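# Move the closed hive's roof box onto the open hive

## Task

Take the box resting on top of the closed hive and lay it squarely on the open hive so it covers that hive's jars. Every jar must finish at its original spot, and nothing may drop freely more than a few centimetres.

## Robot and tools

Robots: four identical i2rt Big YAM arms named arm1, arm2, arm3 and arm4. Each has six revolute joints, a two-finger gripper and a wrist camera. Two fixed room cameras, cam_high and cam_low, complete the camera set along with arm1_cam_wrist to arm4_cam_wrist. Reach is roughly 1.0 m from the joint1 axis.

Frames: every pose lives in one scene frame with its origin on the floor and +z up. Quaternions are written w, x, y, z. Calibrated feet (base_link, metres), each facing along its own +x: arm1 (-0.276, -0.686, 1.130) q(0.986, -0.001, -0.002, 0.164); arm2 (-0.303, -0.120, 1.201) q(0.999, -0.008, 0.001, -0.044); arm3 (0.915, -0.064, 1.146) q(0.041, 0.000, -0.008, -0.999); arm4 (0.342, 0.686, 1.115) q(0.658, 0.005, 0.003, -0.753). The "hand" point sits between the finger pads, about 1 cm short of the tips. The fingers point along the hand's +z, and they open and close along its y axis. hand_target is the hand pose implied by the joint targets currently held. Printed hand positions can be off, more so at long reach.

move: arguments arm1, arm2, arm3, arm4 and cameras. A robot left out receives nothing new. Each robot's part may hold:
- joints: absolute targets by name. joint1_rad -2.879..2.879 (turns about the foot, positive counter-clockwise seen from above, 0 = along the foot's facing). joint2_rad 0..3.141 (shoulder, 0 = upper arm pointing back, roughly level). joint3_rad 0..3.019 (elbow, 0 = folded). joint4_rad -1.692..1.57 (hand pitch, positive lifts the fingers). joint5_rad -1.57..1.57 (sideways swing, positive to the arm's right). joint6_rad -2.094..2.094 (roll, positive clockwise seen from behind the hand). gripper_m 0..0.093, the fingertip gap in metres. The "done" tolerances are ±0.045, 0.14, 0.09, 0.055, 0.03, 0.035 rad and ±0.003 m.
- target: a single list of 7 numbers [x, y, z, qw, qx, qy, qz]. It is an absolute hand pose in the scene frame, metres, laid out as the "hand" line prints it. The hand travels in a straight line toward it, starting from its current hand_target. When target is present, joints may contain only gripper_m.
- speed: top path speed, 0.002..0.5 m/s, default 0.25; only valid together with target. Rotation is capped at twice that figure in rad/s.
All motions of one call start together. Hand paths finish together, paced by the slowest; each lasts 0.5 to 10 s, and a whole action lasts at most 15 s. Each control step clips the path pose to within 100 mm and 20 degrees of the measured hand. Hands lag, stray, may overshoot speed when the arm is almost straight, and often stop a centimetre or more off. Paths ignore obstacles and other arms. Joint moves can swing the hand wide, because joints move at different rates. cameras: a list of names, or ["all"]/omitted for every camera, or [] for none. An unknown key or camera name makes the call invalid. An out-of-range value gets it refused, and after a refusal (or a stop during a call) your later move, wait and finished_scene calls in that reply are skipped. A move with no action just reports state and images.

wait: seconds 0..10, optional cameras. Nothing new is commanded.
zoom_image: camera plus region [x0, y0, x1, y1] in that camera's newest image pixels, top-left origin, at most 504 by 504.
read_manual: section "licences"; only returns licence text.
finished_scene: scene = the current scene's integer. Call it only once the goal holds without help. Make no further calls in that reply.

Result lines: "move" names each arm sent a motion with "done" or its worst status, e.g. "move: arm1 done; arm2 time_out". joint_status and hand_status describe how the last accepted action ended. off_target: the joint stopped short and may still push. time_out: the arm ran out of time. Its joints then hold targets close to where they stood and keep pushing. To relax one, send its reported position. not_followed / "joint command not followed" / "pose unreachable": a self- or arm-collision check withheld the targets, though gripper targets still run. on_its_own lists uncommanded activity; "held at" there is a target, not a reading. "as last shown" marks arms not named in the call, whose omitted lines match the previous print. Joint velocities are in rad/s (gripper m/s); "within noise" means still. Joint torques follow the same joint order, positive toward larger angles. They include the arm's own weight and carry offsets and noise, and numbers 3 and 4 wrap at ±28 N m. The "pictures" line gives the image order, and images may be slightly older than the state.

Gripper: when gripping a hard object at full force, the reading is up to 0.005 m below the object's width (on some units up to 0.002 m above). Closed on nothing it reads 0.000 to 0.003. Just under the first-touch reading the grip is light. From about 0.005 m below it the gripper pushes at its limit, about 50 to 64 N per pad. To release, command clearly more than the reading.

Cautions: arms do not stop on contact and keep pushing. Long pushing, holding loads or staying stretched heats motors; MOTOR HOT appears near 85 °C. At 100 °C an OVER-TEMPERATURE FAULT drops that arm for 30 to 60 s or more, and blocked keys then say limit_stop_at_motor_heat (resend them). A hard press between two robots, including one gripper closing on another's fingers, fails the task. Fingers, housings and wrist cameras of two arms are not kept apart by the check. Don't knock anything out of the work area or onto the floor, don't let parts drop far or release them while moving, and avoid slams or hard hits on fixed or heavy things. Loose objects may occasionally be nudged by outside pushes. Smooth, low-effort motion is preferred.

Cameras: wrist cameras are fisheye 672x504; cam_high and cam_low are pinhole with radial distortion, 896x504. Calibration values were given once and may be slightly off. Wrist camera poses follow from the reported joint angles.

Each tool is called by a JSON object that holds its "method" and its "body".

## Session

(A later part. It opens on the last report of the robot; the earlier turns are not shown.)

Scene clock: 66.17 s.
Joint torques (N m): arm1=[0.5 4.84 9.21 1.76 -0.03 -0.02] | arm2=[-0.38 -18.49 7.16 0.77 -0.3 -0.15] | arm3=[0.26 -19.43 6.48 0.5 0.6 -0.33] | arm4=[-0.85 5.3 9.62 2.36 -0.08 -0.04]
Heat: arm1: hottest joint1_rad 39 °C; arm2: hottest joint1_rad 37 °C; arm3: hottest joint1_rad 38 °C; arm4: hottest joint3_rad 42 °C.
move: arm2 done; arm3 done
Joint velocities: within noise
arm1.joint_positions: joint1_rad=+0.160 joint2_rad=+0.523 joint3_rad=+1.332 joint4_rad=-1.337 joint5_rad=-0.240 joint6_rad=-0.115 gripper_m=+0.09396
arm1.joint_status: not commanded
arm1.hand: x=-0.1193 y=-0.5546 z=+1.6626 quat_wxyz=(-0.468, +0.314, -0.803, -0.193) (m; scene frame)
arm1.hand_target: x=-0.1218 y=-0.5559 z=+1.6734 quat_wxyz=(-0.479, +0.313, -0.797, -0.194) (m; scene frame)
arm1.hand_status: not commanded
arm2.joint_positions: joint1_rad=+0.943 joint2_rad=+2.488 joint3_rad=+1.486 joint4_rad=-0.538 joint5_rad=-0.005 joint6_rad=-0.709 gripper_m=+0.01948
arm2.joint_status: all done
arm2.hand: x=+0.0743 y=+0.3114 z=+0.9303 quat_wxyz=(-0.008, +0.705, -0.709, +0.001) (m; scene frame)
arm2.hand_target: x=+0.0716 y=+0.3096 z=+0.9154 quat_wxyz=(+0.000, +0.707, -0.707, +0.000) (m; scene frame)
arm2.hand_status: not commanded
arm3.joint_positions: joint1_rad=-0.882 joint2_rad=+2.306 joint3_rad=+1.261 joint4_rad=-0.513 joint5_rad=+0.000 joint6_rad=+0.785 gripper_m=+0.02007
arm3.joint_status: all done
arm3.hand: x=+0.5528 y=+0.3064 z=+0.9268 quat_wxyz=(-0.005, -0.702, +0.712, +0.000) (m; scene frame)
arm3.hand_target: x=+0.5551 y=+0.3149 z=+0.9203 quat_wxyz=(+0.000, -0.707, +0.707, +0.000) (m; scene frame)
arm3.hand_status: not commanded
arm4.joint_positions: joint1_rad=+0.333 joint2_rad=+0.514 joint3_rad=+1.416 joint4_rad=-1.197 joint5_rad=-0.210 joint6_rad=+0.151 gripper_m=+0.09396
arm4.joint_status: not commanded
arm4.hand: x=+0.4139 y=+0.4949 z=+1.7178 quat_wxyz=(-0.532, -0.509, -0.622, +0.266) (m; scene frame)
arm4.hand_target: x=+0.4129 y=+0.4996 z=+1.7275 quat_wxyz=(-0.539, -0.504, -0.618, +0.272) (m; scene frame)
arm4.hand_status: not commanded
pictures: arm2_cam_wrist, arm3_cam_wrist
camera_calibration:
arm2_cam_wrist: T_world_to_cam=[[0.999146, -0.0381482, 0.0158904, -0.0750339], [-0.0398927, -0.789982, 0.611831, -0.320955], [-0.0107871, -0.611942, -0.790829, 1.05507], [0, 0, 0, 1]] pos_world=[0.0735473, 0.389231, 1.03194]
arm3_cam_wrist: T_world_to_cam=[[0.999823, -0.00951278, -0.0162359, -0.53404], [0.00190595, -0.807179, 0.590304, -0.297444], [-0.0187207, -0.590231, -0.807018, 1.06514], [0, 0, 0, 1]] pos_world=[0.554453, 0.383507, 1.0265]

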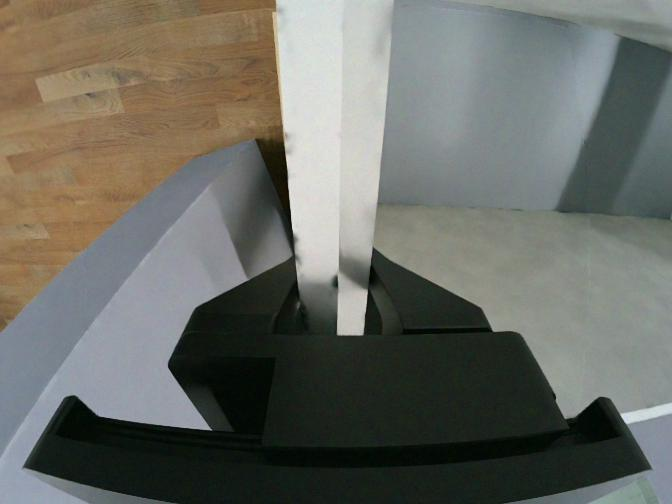

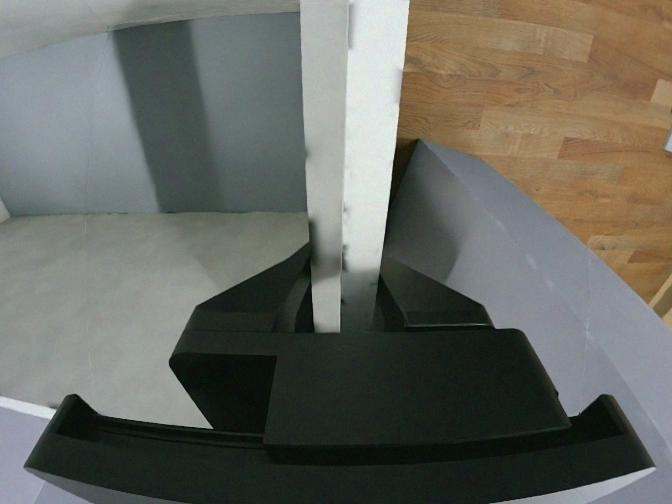

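{"method": "move", "body": {"arm2": {"joints":{"gripper_m":0.009}}, "arm3": {"joints":{"gripper_m":0.009}}, "cameras": []}}

Scene clock: 67.57 s.
Joint torques (N m): arm1=[0.44 4.84 9.21 1.74 -0.03 -0.02] | arm2=[-0.03 -18.49 7.21 0.76 -0.3 -0.18] | arm3=[0.32 -19.43 6.49 0.5 0.6 -0.33] | arm4=[-1.14 4.84 9.61 2.56 -0.07 -0.08]
Heat: arm1: hottest joint3_rad 40 °C; arm2: hottest joint1_rad 37 °C; arm3: hottest joint1_rad 38 °C; arm4: hottest joint3_rad 42 °C.
move: arm2 off_target; arm3 off_target
Joint velocities: within noise
arm1, arm4: as last shown
arm2.joint_positions: joint1_rad=+0.943 joint2_rad=+2.488 joint3_rad=+1.486 joint4_rad=-0.538 joint5_rad=-0.005 joint6_rad=-0.709 gripper_m=+0.01946
arm2.joint_status: gripper_m off_target (ended at +0.01946, target +0.00900)
arm2.hand: x=+0.0743 y=+0.3114 z=+0.9303 quat_wxyz=(-0.008, +0.705, -0.709, +0.001) (m; scene frame)
arm2.hand_target: x=+0.0716 y=+0.3096 z=+0.9154 quat_wxyz=(+0.000, +0.707, -0.707, +0.000) (m; scene frame)
arm2.hand_status: not commanded
arm3.joint_positions: joint1_rad=-0.882 joint2_rad=+2.306 joint3_rad=+1.261 joint4_rad=-0.513 joint5_rad=+0.000 joint6_rad=+0.785 gripper_m=+0.02006
arm3.joint_status: gripper_m off_target (ended at +0.02006, target +0.00900)
arm3.hand: x=+0.5528 y=+0.3064 z=+0.9268 quat_wxyz=(-0.005, -0.702, +0.712, +0.000) (m; scene frame)
arm3.hand_target: x=+0.5551 y=+0.3149 z=+0.9203 quat_wxyz=(+0.000, -0.707, +0.707, +0.000) (m; scene frame)
arm3.hand_status: not commanded
pictures: none
No camera images: "cameras" was empty.

{"method": "move", "body": {"arm2": {"target":[0.0725,0.31,0.97,0,0.7071,-0.7071,0],"speed":0.05}, "arm3": {"target":[0.5545,0.315,0.97,0,0.7071,-0.7071,0],"speed":0.05}, "cameras": ["cam_low","cam_high","arm2_cam_wrist","arm3_cam_wrist"]}}

{"method": "zoom_image", "body": {"camera": "cam_low", "region": [420, 200, 520, 280]}}

Scene clock: 70.53 s.
Joint torques (N m): arm1=[0.5 4.78 9.2 1.73 -0.03 -0.02] | arm2=[0.21 -27.87 4.21 -2.02 -0.58 -0.13] | arm3=[0.32 -28.86 4.01 -1.76 0.78 -0.31] | arm4=[-1.08 5.07 9.68 2.51 -0.09 -0.03]
Heat: arm1: hottest joint3_rad 40 °C; arm2: hottest joint1_rad 37 °C; arm3: hottest joint1_rad 38 °C; arm4: hottest joint3_rad 42 °C.
move: arm2 off_target; arm3 off_target
Joint velocities: within noise
arm1, arm4: as last shown
arm2.joint_positions: joint1_rad=+0.935 joint2_rad=+2.481 joint3_rad=+1.474 joint4_rad=-0.544 joint5_rad=+0.001 joint6_rad=-0.716 gripper_m=+0.01944
arm2.joint_status: not commanded
arm2.hand: x=+0.0746 y=+0.3032 z=+0.9315 quat_wxyz=(-0.003, +0.704, -0.710, +0.004) (m; scene frame)
arm2.hand_target: x=+0.0728 y=+0.3100 z=+0.9675 quat_wxyz=(+0.000, +0.707, -0.707, +0.000) (m; scene frame)
arm2.hand_status: off_target (0.039 m and 0.7 deg from the pose sent, 0.040 m and 1.0 deg at the start)
arm3.joint_positions: joint1_rad=-0.881 joint2_rad=+2.304 joint3_rad=+1.261 joint4_rad=-0.535 joint5_rad=-0.004 joint6_rad=+0.785 gripper_m=+0.02004
arm3.joint_status: not commanded
arm3.hand: x=+0.5549 y=+0.3019 z=+0.9280 quat_wxyz=(-0.007, -0.703, +0.712, -0.010) (m; scene frame)
arm3.hand_target: x=+0.5544 y=+0.3147 z=+0.9672 quat_wxyz=(+0.000, -0.707, +0.707, +0.000) (m; scene frame)
arm3.hand_status: off_target (0.044 m and 1.6 deg from the pose sent, 0.044 m and 1.0 deg at the start)
pictures: arm2_cam_wrist, arm3_cam_wrist, cam_high, cam_low
camera_calibration:
arm2_cam_wrist: T_world_to_cam=[[0.999154, -0.0388843, 0.0133724, -0.0731255], [-0.0387566, -0.781894, 0.622206, -0.34035], [-0.0137382, -0.622198, -0.78274, 1.04679], [0, 0, 0, 1]] pos_world=[0.0742539, 0.38235, 1.03211]
arm3_cam_wrist: T_world_to_cam=[[0.999956, -0.00798878, -0.0049897, -0.547157], [-0.00335513, -0.797107, 0.603829, -0.314507], [-0.00880118, -0.603786, -0.797098, 1.05284], [0, 0, 0, 1]] pos_world=[0.555344, 0.38062, 1.02639]

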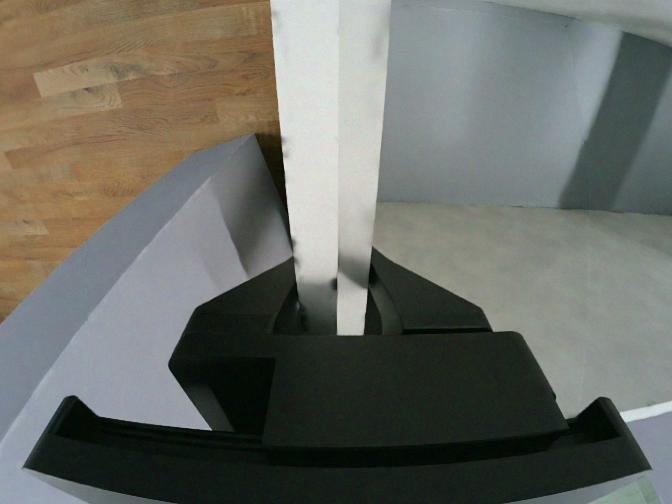

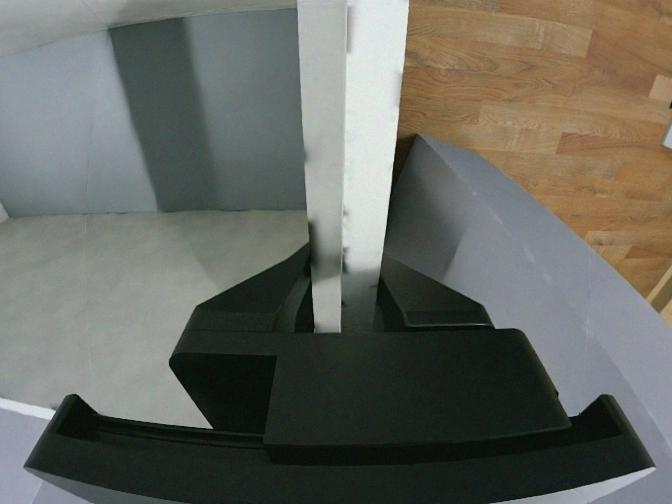

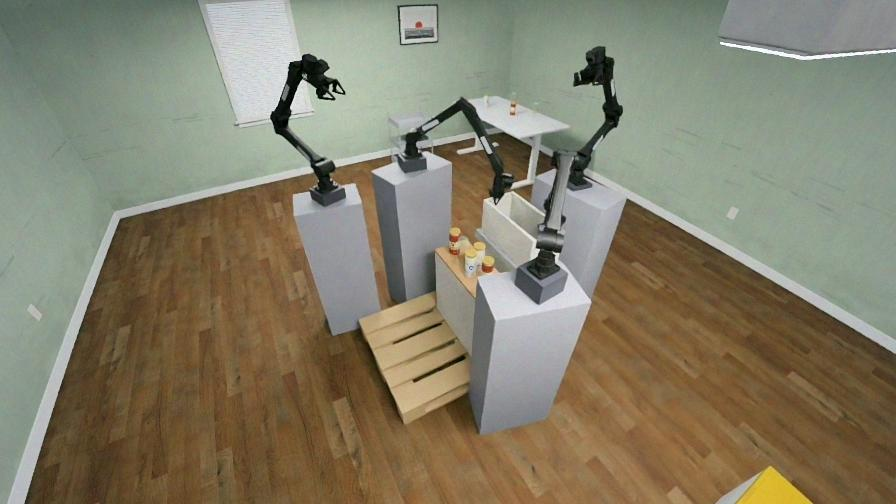

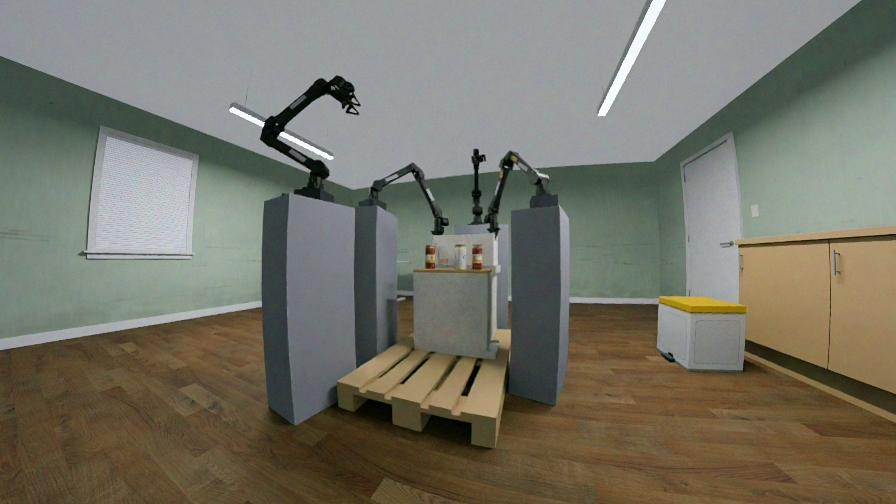

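Scaled by 5.040.

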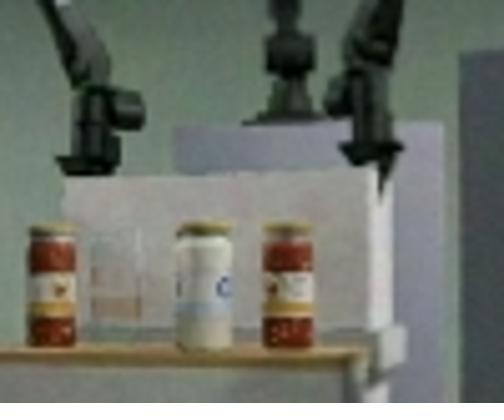

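{"method": "move", "body": {"arm2": {"target":[0.0725,0.31,1.01,0,0.7071,-0.7071,0],"speed":0.05}, "arm3": {"target":[0.5545,0.315,1.01,0,0.7071,-0.7071,0],"speed":0.05}, "cameras": ["cam_low","arm2_cam_wrist","arm3_cam_wrist"]}}

{"method": "zoom_image", "body": {"camera": "cam_low", "region": [420, 200, 520, 280]}}

Scene clock: 74.83 s.
Joint torques (N m): arm1=[0.56 4.84 9.21 1.74 -0.03 -0.02] | arm2=[1.38 -30.27 4.92 -2.24 -1.79 0.04] | arm3=[-0.73 -32.26 4.31 -2.04 1.98 -0.3] | arm4=[-1.73 5.01 9.77 2.39 -0.09 -0.02]
Heat: arm1: hottest joint3_rad 40 °C; arm2: hottest joint1_rad 37 °C; arm3: hottest joint1_rad 38 °C; arm4: hottest joint3_rad 42 °C.
move: arm2 off_target; arm3 off_target
Joint velocities: within noise
arm1, arm4: as last shown
arm2.joint_positions: joint1_rad=+0.918 joint2_rad=+2.436 joint3_rad=+1.436 joint4_rad=-0.594 joint5_rad=+0.027 joint6_rad=-0.735 gripper_m=+0.01943
arm2.joint_status: not commanded
arm2.hand: x=+0.0740 y=+0.2817 z=+0.9487 quat_wxyz=(+0.018, +0.705, -0.708, +0.019) (m; scene frame)
arm2.hand_target: x=+0.0724 y=+0.3090 z=+1.0051 quat_wxyz=(+0.000, +0.707, -0.707, +0.000) (m; scene frame)
arm2.hand_status: off_target (0.068 m and 3.0 deg from the pose sent, 0.079 m and 0.7 deg at the start)
arm3.joint_positions: joint1_rad=-0.865 joint2_rad=+2.264 joint3_rad=+1.245 joint4_rad=-0.597 joint5_rad=-0.031 joint6_rad=+0.787 gripper_m=+0.02004
arm3.joint_status: not commanded
arm3.hand: x=+0.5543 y=+0.2851 z=+0.9450 quat_wxyz=(-0.021, -0.707, +0.707, -0.030) (m; scene frame)
arm3.hand_target: x=+0.5547 y=+0.3135 z=+1.0041 quat_wxyz=(+0.000, -0.707, +0.708, +0.000) (m; scene frame)
arm3.hand_status: off_target (0.072 m and 4.1 deg from the pose sent, 0.083 m and 1.6 deg at the start)
pictures: arm2_cam_wrist, arm3_cam_wrist, cam_low
camera_calibration:
arm2_cam_wrist: T_world_to_cam=[[0.999347, -0.0356108, 0.00617065, -0.0676376], [-0.0308167, -0.750398, 0.660267, -0.41351], [-0.0188822, -0.660026, -0.751005, 1.02787], [0, 0, 0, 1]] pos_world=[0.0742589, 0.365717, 1.04538]
arm3_cam_wrist: T_world_to_cam=[[0.999984, 0.00434255, 0.00364754, -0.558317], [0.000999338, -0.768035, 0.640407, -0.383461], [0.00558244, -0.640393, -0.768027, 1.03131], [0, 0, 0, 1]] pos_world=[0.552934, 0.368355, 1.03968]

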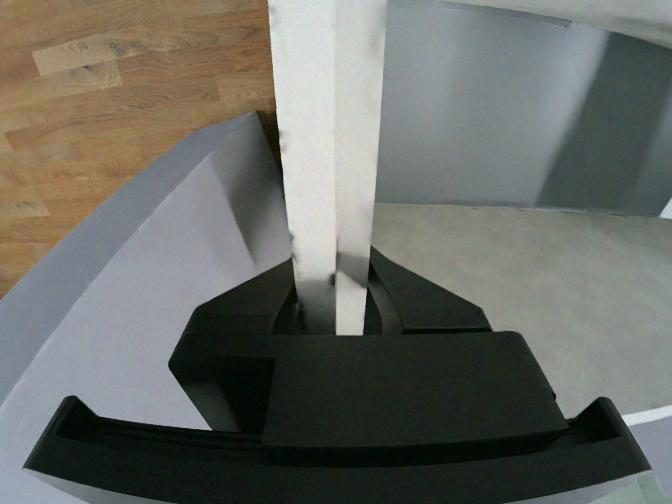

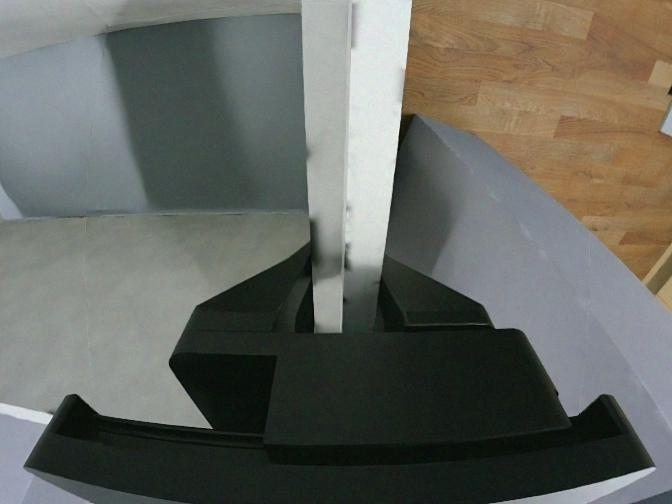

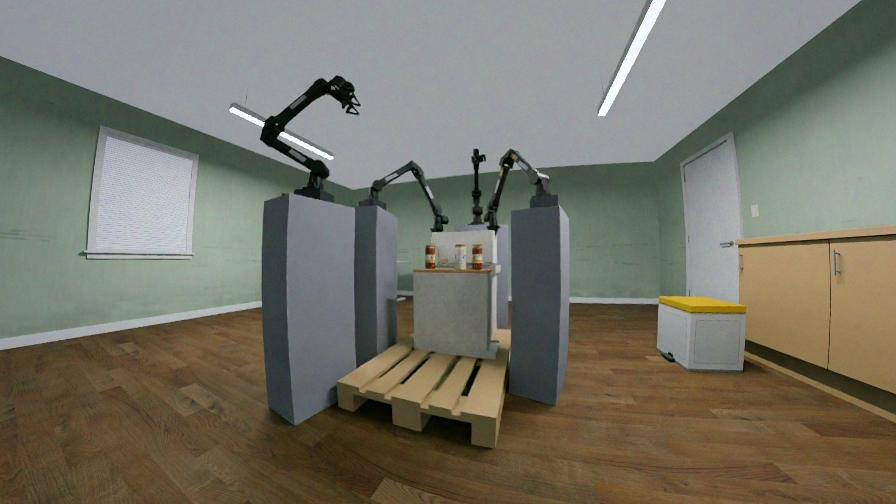

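Scaled by 5.040.

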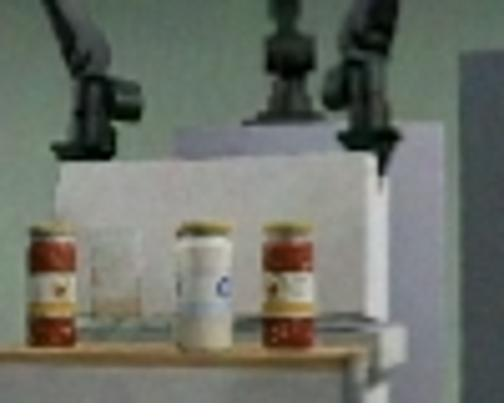

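{"method": "move", "body": {"arm2": {"target":[0.0725,0.32,1.10,-0.0212,0.7068,-0.7068,-0.0212],"speed":0.06}, "arm3": {"target":[0.5545,0.32,1.10,-0.0248,0.7066,-0.7066,-0.0248],"speed":0.06}, "cameras": ["cam_low"]}}

{"method": "zoom_image", "body": {"camera": "cam_low", "region": [420, 200, 520, 280]}}

Scene clock: 82.23 s.
Joint torques (N m): arm1=[0.56 4.84 9.21 1.74 -0.03 -0.02] | arm2=[1.2 -30.8 6.89 -2.02 -2.1 0.04] | arm3=[0.03 -31.91 6.86 -1.88 2.3 -0.3] | arm4=[-1.79 5.01 9.7 2.33 -0.04 -0.07]
Heat: arm1: hottest joint3_rad 40 °C; arm2: hottest joint1_rad 37 °C; arm3: hottest joint1_rad 38 °C; arm4: hottest joint3_rad 43 °C.
move: arm2 off_target; arm3 off_target
Joint velocities: arm1=[within noise] | arm2=[within noise] | arm3=[-0.015 -0.005 -0.046 0.007 -0.022 -0.037 0] | arm4=[within noise]
arm1, arm4: as last shown
arm2.joint_positions: joint1_rad=+0.918 joint2_rad=+2.261 joint3_rad=+1.389 joint4_rad=-0.697 joint5_rad=-0.006 joint6_rad=-0.736 gripper_m=+0.01943
arm2.joint_status: not commanded
arm2.hand: x=+0.0746 y=+0.2918 z=+1.0324 quat_wxyz=(+0.006, +0.705, -0.709, +0.001) (m; scene frame)
arm2.hand_target: x=+0.0722 y=+0.3187 z=+1.0950 quat_wxyz=(-0.021, +0.707, -0.706, -0.021) (m; scene frame)
arm2.hand_status: off_target (0.073 m and 4.1 deg from the pose sent, 0.156 m and 6.4 deg at the start)
arm3.joint_positions: joint1_rad=-0.863 joint2_rad=+2.079 joint3_rad=+1.212 joint4_rad=-0.722 joint5_rad=+0.011 joint6_rad=+0.798 gripper_m=+0.02004
arm3.joint_status: not commanded
arm3.hand: x=+0.5559 y=+0.2935 z=+1.0291 quat_wxyz=(+0.000, -0.704, +0.710, -0.015) (m; scene frame)
arm3.hand_target: x=+0.5548 y=+0.3185 z=+1.0943 quat_wxyz=(+0.025, -0.706, +0.708, +0.025) (m; scene frame)
arm3.hand_status: off_target (0.076 m and 5.4 deg from the pose sent, 0.159 m and 8.1 deg at the start)
pictures: cam_low

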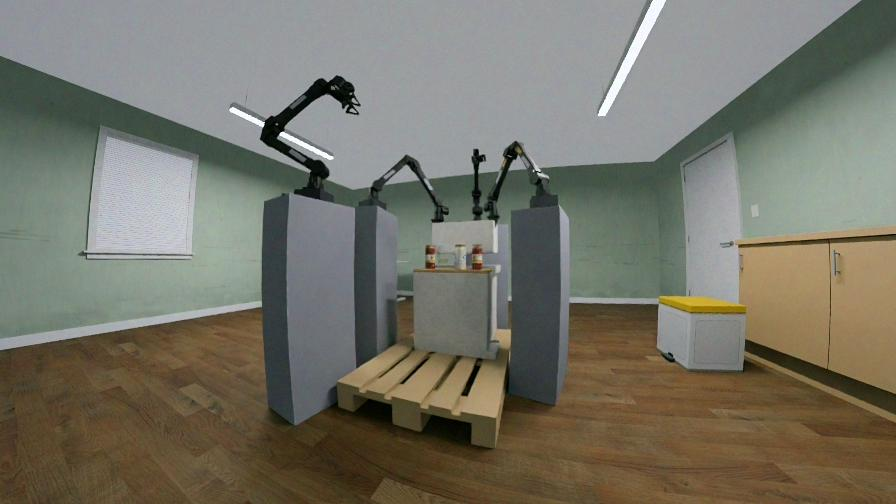

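Scaled by 5.040.

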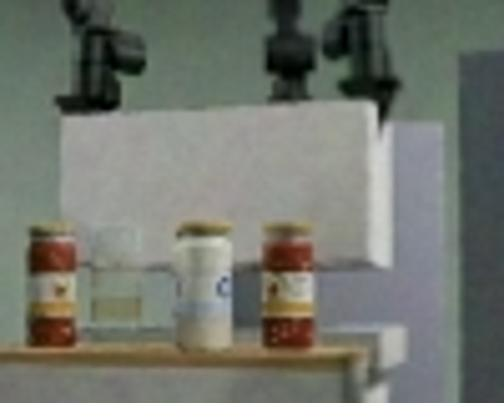

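{"method": "move", "body": {"arm2": {"target":[0.0715,0.31,1.225,-0.0212,0.7068,-0.7068,-0.0212],"speed":0.08}, "arm3": {"target":[0.554,0.31,1.225,-0.0283,0.7066,-0.7066,-0.0283],"speed":0.08}, "cameras": ["cam_low"]}}

{"method": "zoom_image", "body": {"camera": "cam_low", "region": [420, 190, 520, 270]}}

Scene clock: 88.07 s.
Joint torques (N m): arm1=[0.56 4.78 9.2 1.74 -0.04 -0.02] | arm2=[1.55 -29.27 11.4 -2.84 -2.28 -0.09] | arm3=[0.09 -29.74 12.98 -2.4 2.84 -0.4] | arm4=[-1.44 5.13 9.65 2.45 -0.08 -0.04]
Heat: arm1: hottest joint3_rad 41 °C; arm2: hottest joint2_rad 39 °C; arm3: hottest joint1_rad 38 °C; arm4: hottest joint3_rad 43 °C.
move: arm2 off_target; arm3 off_target
Joint velocities: within noise
arm1, arm4: as last shown
arm2.joint_positions: joint1_rad=+0.905 joint2_rad=+2.045 joint3_rad=+1.378 joint4_rad=-0.922 joint5_rad=-0.002 joint6_rad=-0.737 gripper_m=+0.01943
arm2.joint_status: not commanded
arm2.hand: x=+0.0736 y=+0.2807 z=+1.1459 quat_wxyz=(+0.016, +0.701, -0.713, +0.004) (m; scene frame)
arm2.hand_target: x=+0.0706 y=+0.3075 z=+1.2201 quat_wxyz=(-0.022, +0.707, -0.706, -0.021) (m; scene frame)
arm2.hand_status: off_target (0.084 m and 5.2 deg from the pose sent, 0.193 m and 4.1 deg at the start)
arm3.joint_positions: joint1_rad=-0.844 joint2_rad=+1.861 joint3_rad=+1.236 joint4_rad=-0.982 joint5_rad=+0.008 joint6_rad=+0.829 gripper_m=+0.02004
arm3.joint_status: not commanded
arm3.hand: x=+0.5576 y=+0.2796 z=+1.1425 quat_wxyz=(-0.001, -0.700, +0.714, -0.024) (m; scene frame)
arm3.hand_target: x=+0.5558 y=+0.3066 z=+1.2201 quat_wxyz=(+0.029, -0.705, +0.708, +0.029) (m; scene frame)
arm3.hand_status: off_target (0.088 m and 7.0 deg from the pose sent, 0.197 m and 5.9 deg at the start; pose on its path clipped on 14 of 71 steps)
pictures: cam_low

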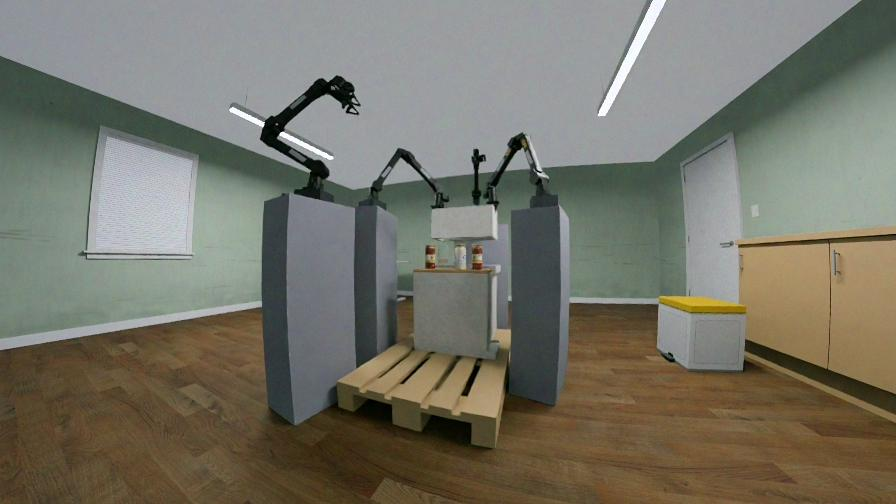

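Scaled by 5.040.

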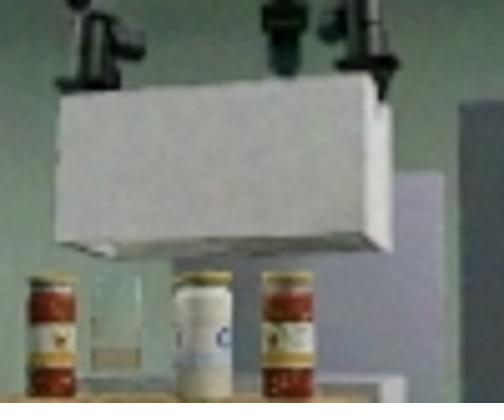

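{"method": "move", "body": {"arm2": {"target":[0.0715,0.12,1.225,-0.0212,0.7068,-0.7068,-0.0212],"speed":0.08}, "arm3": {"target":[0.554,0.12,1.225,-0.0283,0.7066,-0.7066,-0.0283],"speed":0.08}, "cameras": ["cam_low","arm2_cam_wrist"]}}

{"method": "zoom_image", "body": {"camera": "cam_low", "region": [420, 190, 520, 270]}}

Scene clock: 97.67 s.
Joint torques (N m): arm1=[0.44 4.72 9.21 1.72 -0.03 -0.02] | arm2=[-0.09 -22.24 8.47 -1.43 -1.72 -0.25] | arm3=[1.79 -22.59 9.62 -1.87 2.39 -0.23] | arm4=[-1.26 5.6 9.58 2.5 -0.09 -0.03]
Heat: arm1: hottest joint3_rad 41 °C; arm2: hottest joint2_rad 42 °C; arm3: hottest joint5_rad 39 °C; arm4: hottest joint3_rad 43 °C.
move: arm2 off_target; arm3 off_target
Joint velocities: within noise
arm1, arm4: as last shown
arm2.joint_positions: joint1_rad=+0.632 joint2_rad=+1.756 joint3_rad=+1.018 joint4_rad=-0.844 joint5_rad=-0.029 joint6_rad=-1.013 gripper_m=+0.01950
arm2.joint_status: not commanded
arm2.hand: x=+0.0691 y=+0.1105 z=+1.1819 quat_wxyz=(+0.009, +0.703, -0.712, -0.011) (m; scene frame)
arm2.hand_target: x=+0.0713 y=+0.1195 z=+1.2221 quat_wxyz=(-0.021, +0.707, -0.707, -0.021) (m; scene frame)
arm2.hand_status: off_target (0.044 m and 3.7 deg from the pose sent, 0.179 m and 5.2 deg at the start)
arm3.joint_positions: joint1_rad=-0.518 joint2_rad=+1.591 joint3_rad=+0.959 joint4_rad=-0.960 joint5_rad=+0.036 joint6_rad=+1.157 gripper_m=+0.02004
arm3.joint_status: not commanded
arm3.hand: x=+0.5552 y=+0.1115 z=+1.1772 quat_wxyz=(+0.015, -0.699, +0.715, -0.010) (m; scene frame)
arm3.hand_target: x=+0.5541 y=+0.1194 z=+1.2214 quat_wxyz=(+0.028, -0.706, +0.707, +0.028) (m; scene frame)
arm3.hand_status: off_target (0.049 m and 4.8 deg from the pose sent, 0.180 m and 7.0 deg at the start)
pictures: arm2_cam_wrist, cam_low
camera_calibration:
arm2_cam_wrist: T_world_to_cam=[[0.998714, -0.0442607, -0.0247075, -0.0328582], [-0.0195101, -0.785516, 0.618534, -0.643531], [-0.0467849, -0.617256, -0.78537, 1.12773], [0, 0, 0, 1]] pos_world=[0.0730213, 0.18914, 1.28292]

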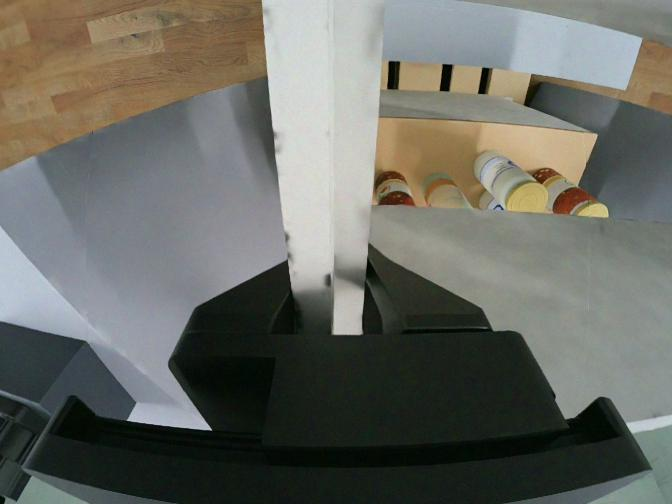

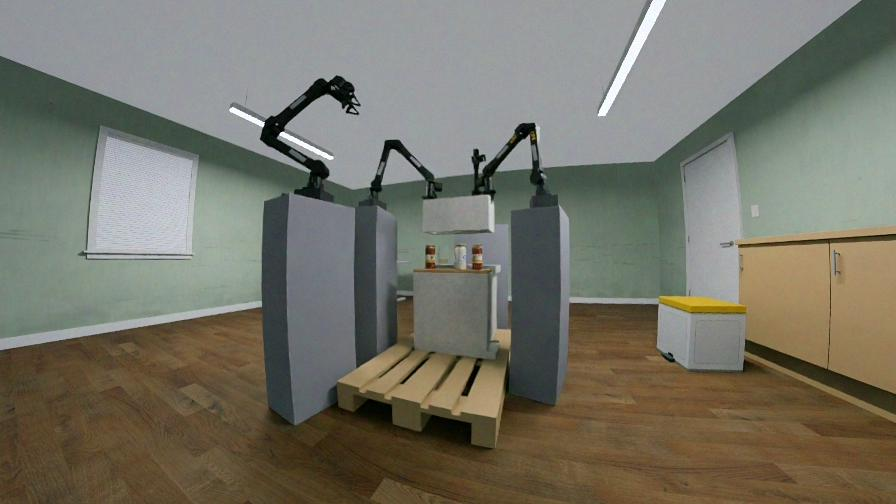

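Scaled by 5.040.

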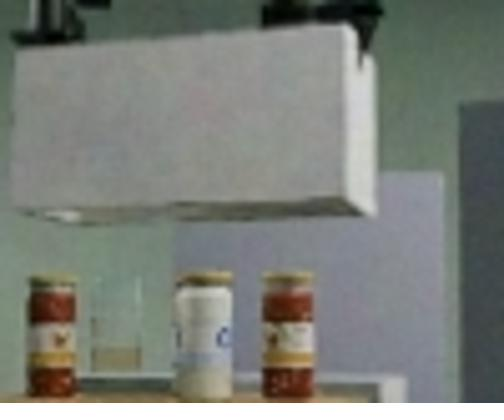

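{"method": "move", "body": {"arm2": {"target":[0.0725,-0.09,1.215,-0.0212,0.7068,-0.7068,-0.0212],"speed":0.08}, "arm3": {"target":[0.553,-0.092,1.22,-0.0248,0.7066,-0.7066,-0.0248],"speed":0.08}, "cameras": ["cam_low","arm2_cam_wrist","arm3_cam_wrist","arm1_cam_wrist","cam_high","arm4_cam_wrist"]}}

{"method": "zoom_image", "body": {"camera": "cam_low", "region": [390, 170, 520, 290]}}

{"method": "zoom_image", "body": {"camera": "arm1_cam_wrist", "region": [180, 80, 460, 300]}}

Scene clock: 104.53 s.
Joint torques (N m): arm1=[0.5 4.78 9.21 1.74 -0.03 -0.02] | arm2=[-0.85 -17.73 7.97 -1.51 -0.82 -0.31] | arm3=[2.37 -18.43 10.77 -2.71 1.03 -0.15] | arm4=[-1.14 5.01 9.73 2.56 -0.03 -0.05]
Heat: arm1: hottest joint3_rad 41 °C; arm2: hottest joint2_rad 42 °C; arm3: hottest joint1_rad 38 °C; arm4: hottest joint3_rad 43 °C.
move: arm2 off_target; arm3 off_target
Joint velocities: within noise
arm1, arm4: as last shown
arm2.joint_positions: joint1_rad=+0.141 joint2_rad=+1.625 joint3_rad=+0.836 joint4_rad=-0.806 joint5_rad=-0.063 joint6_rad=-1.506 gripper_m=+0.01961
arm2.joint_status: not commanded
arm2.hand: x=+0.0690 y=-0.0902 z=+1.1861 quat_wxyz=(-0.005, +0.702, -0.711, -0.027) (m; scene frame)
arm2.hand_target: x=+0.0725 y=-0.0900 z=+1.2132 quat_wxyz=(-0.021, +0.707, -0.707, -0.021) (m; scene frame)
arm2.hand_status: off_target (0.029 m and 2.1 deg from the pose sent, 0.203 m and 3.7 deg at the start)
arm3.joint_positions: joint1_rad=+0.026 joint2_rad=+1.505 joint3_rad=+0.856 joint4_rad=-0.963 joint5_rad=+0.068 joint6_rad=+1.701 gripper_m=+0.02004
arm3.joint_status: not commanded
arm3.hand: x=+0.5573 y=-0.0901 z=+1.1806 quat_wxyz=(+0.032, -0.700, +0.714, +0.007) (m; scene frame)
arm3.hand_target: x=+0.5532 y=-0.0918 z=+1.2172 quat_wxyz=(+0.024, -0.707, +0.707, +0.025) (m; scene frame)
arm3.hand_status: off_target (0.040 m and 2.5 deg from the pose sent, 0.208 m and 4.3 deg at the start)
pictures: arm1_cam_wrist, arm2_cam_wrist, arm3_cam_wrist, arm4_cam_wrist, cam_high, cam_low
camera_calibration:
arm2_cam_wrist: T_world_to_cam=[[0.998612, -0.043655, -0.0294594, -0.0358082], [-0.0181858, -0.8108, 0.585041, -0.766469], [-0.0494256, -0.583693, -0.810469, 1.04009], [0, 0, 0, 1]] pos_world=[0.0732269, -0.0159218, 1.29032]
arm3_cam_wrist: T_world_to_cam=[[0.999536, -0.0156765, 0.0261324, -0.588544], [-0.0272755, -0.842658, 0.537758, -0.692214], [0.0135905, -0.538221, -0.842694, 1.06477], [0, 0, 0, 1]] pos_world=[0.554919, -0.0194422, 1.2849]

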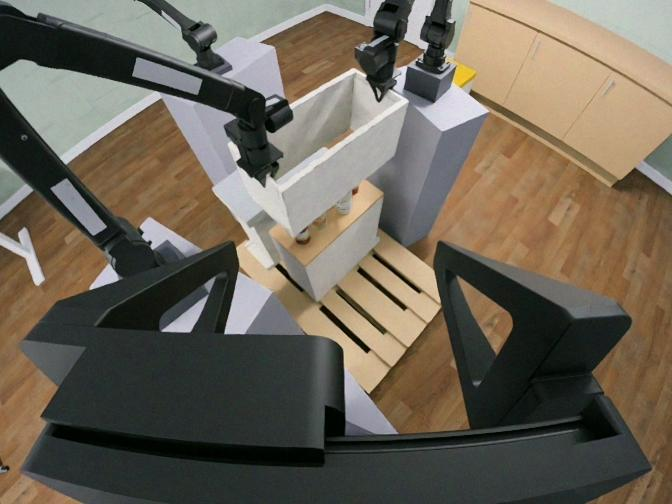

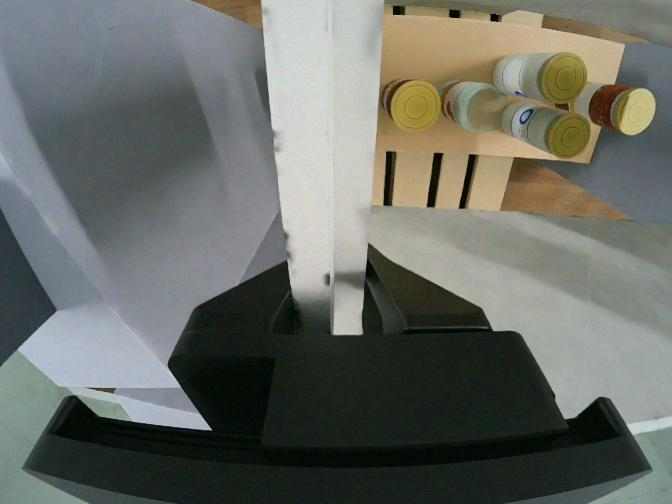

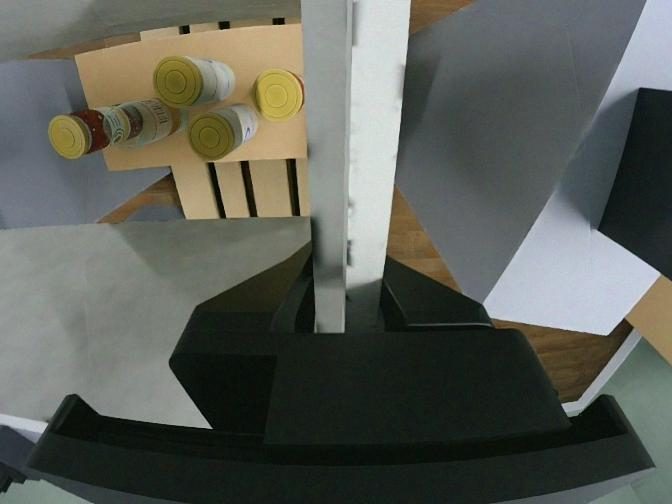

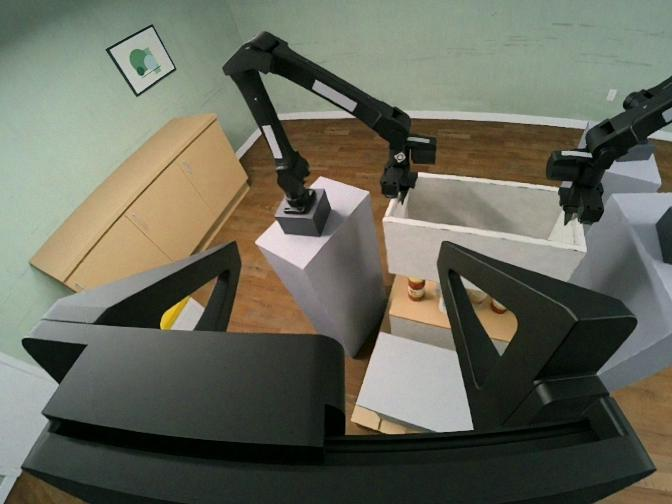

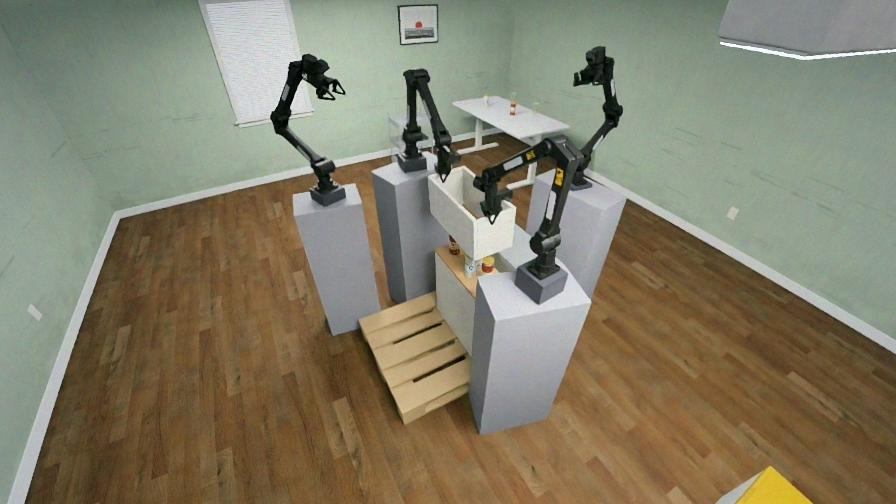

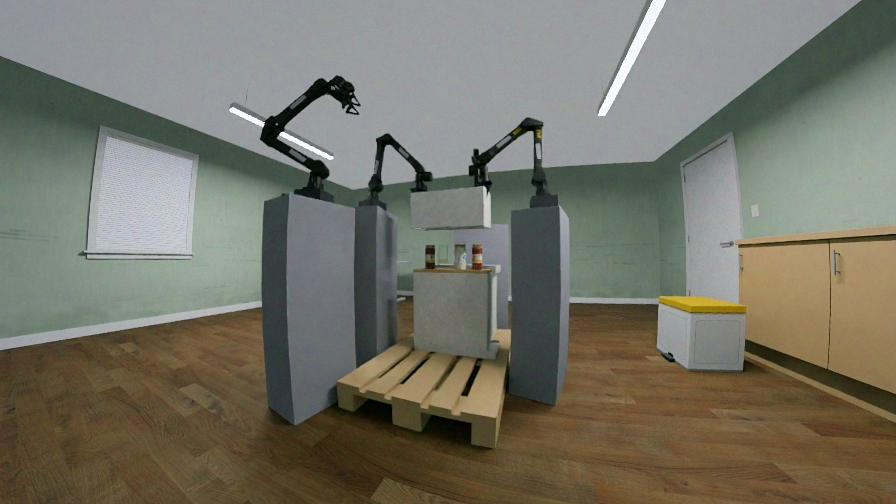

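Scaled by 3.877.

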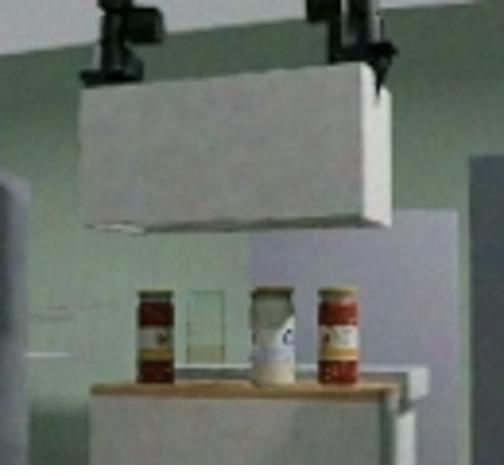

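Scaled by 1.800 from the camera's 672x504 image, which has a finer 960x720 frame.

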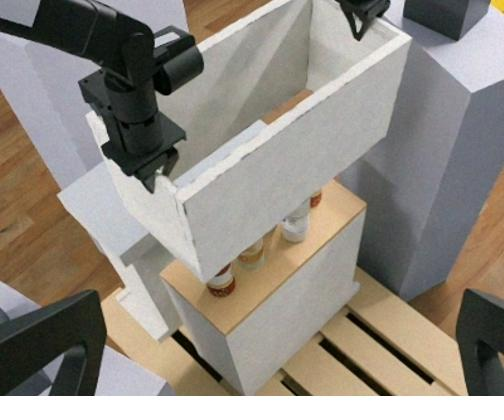

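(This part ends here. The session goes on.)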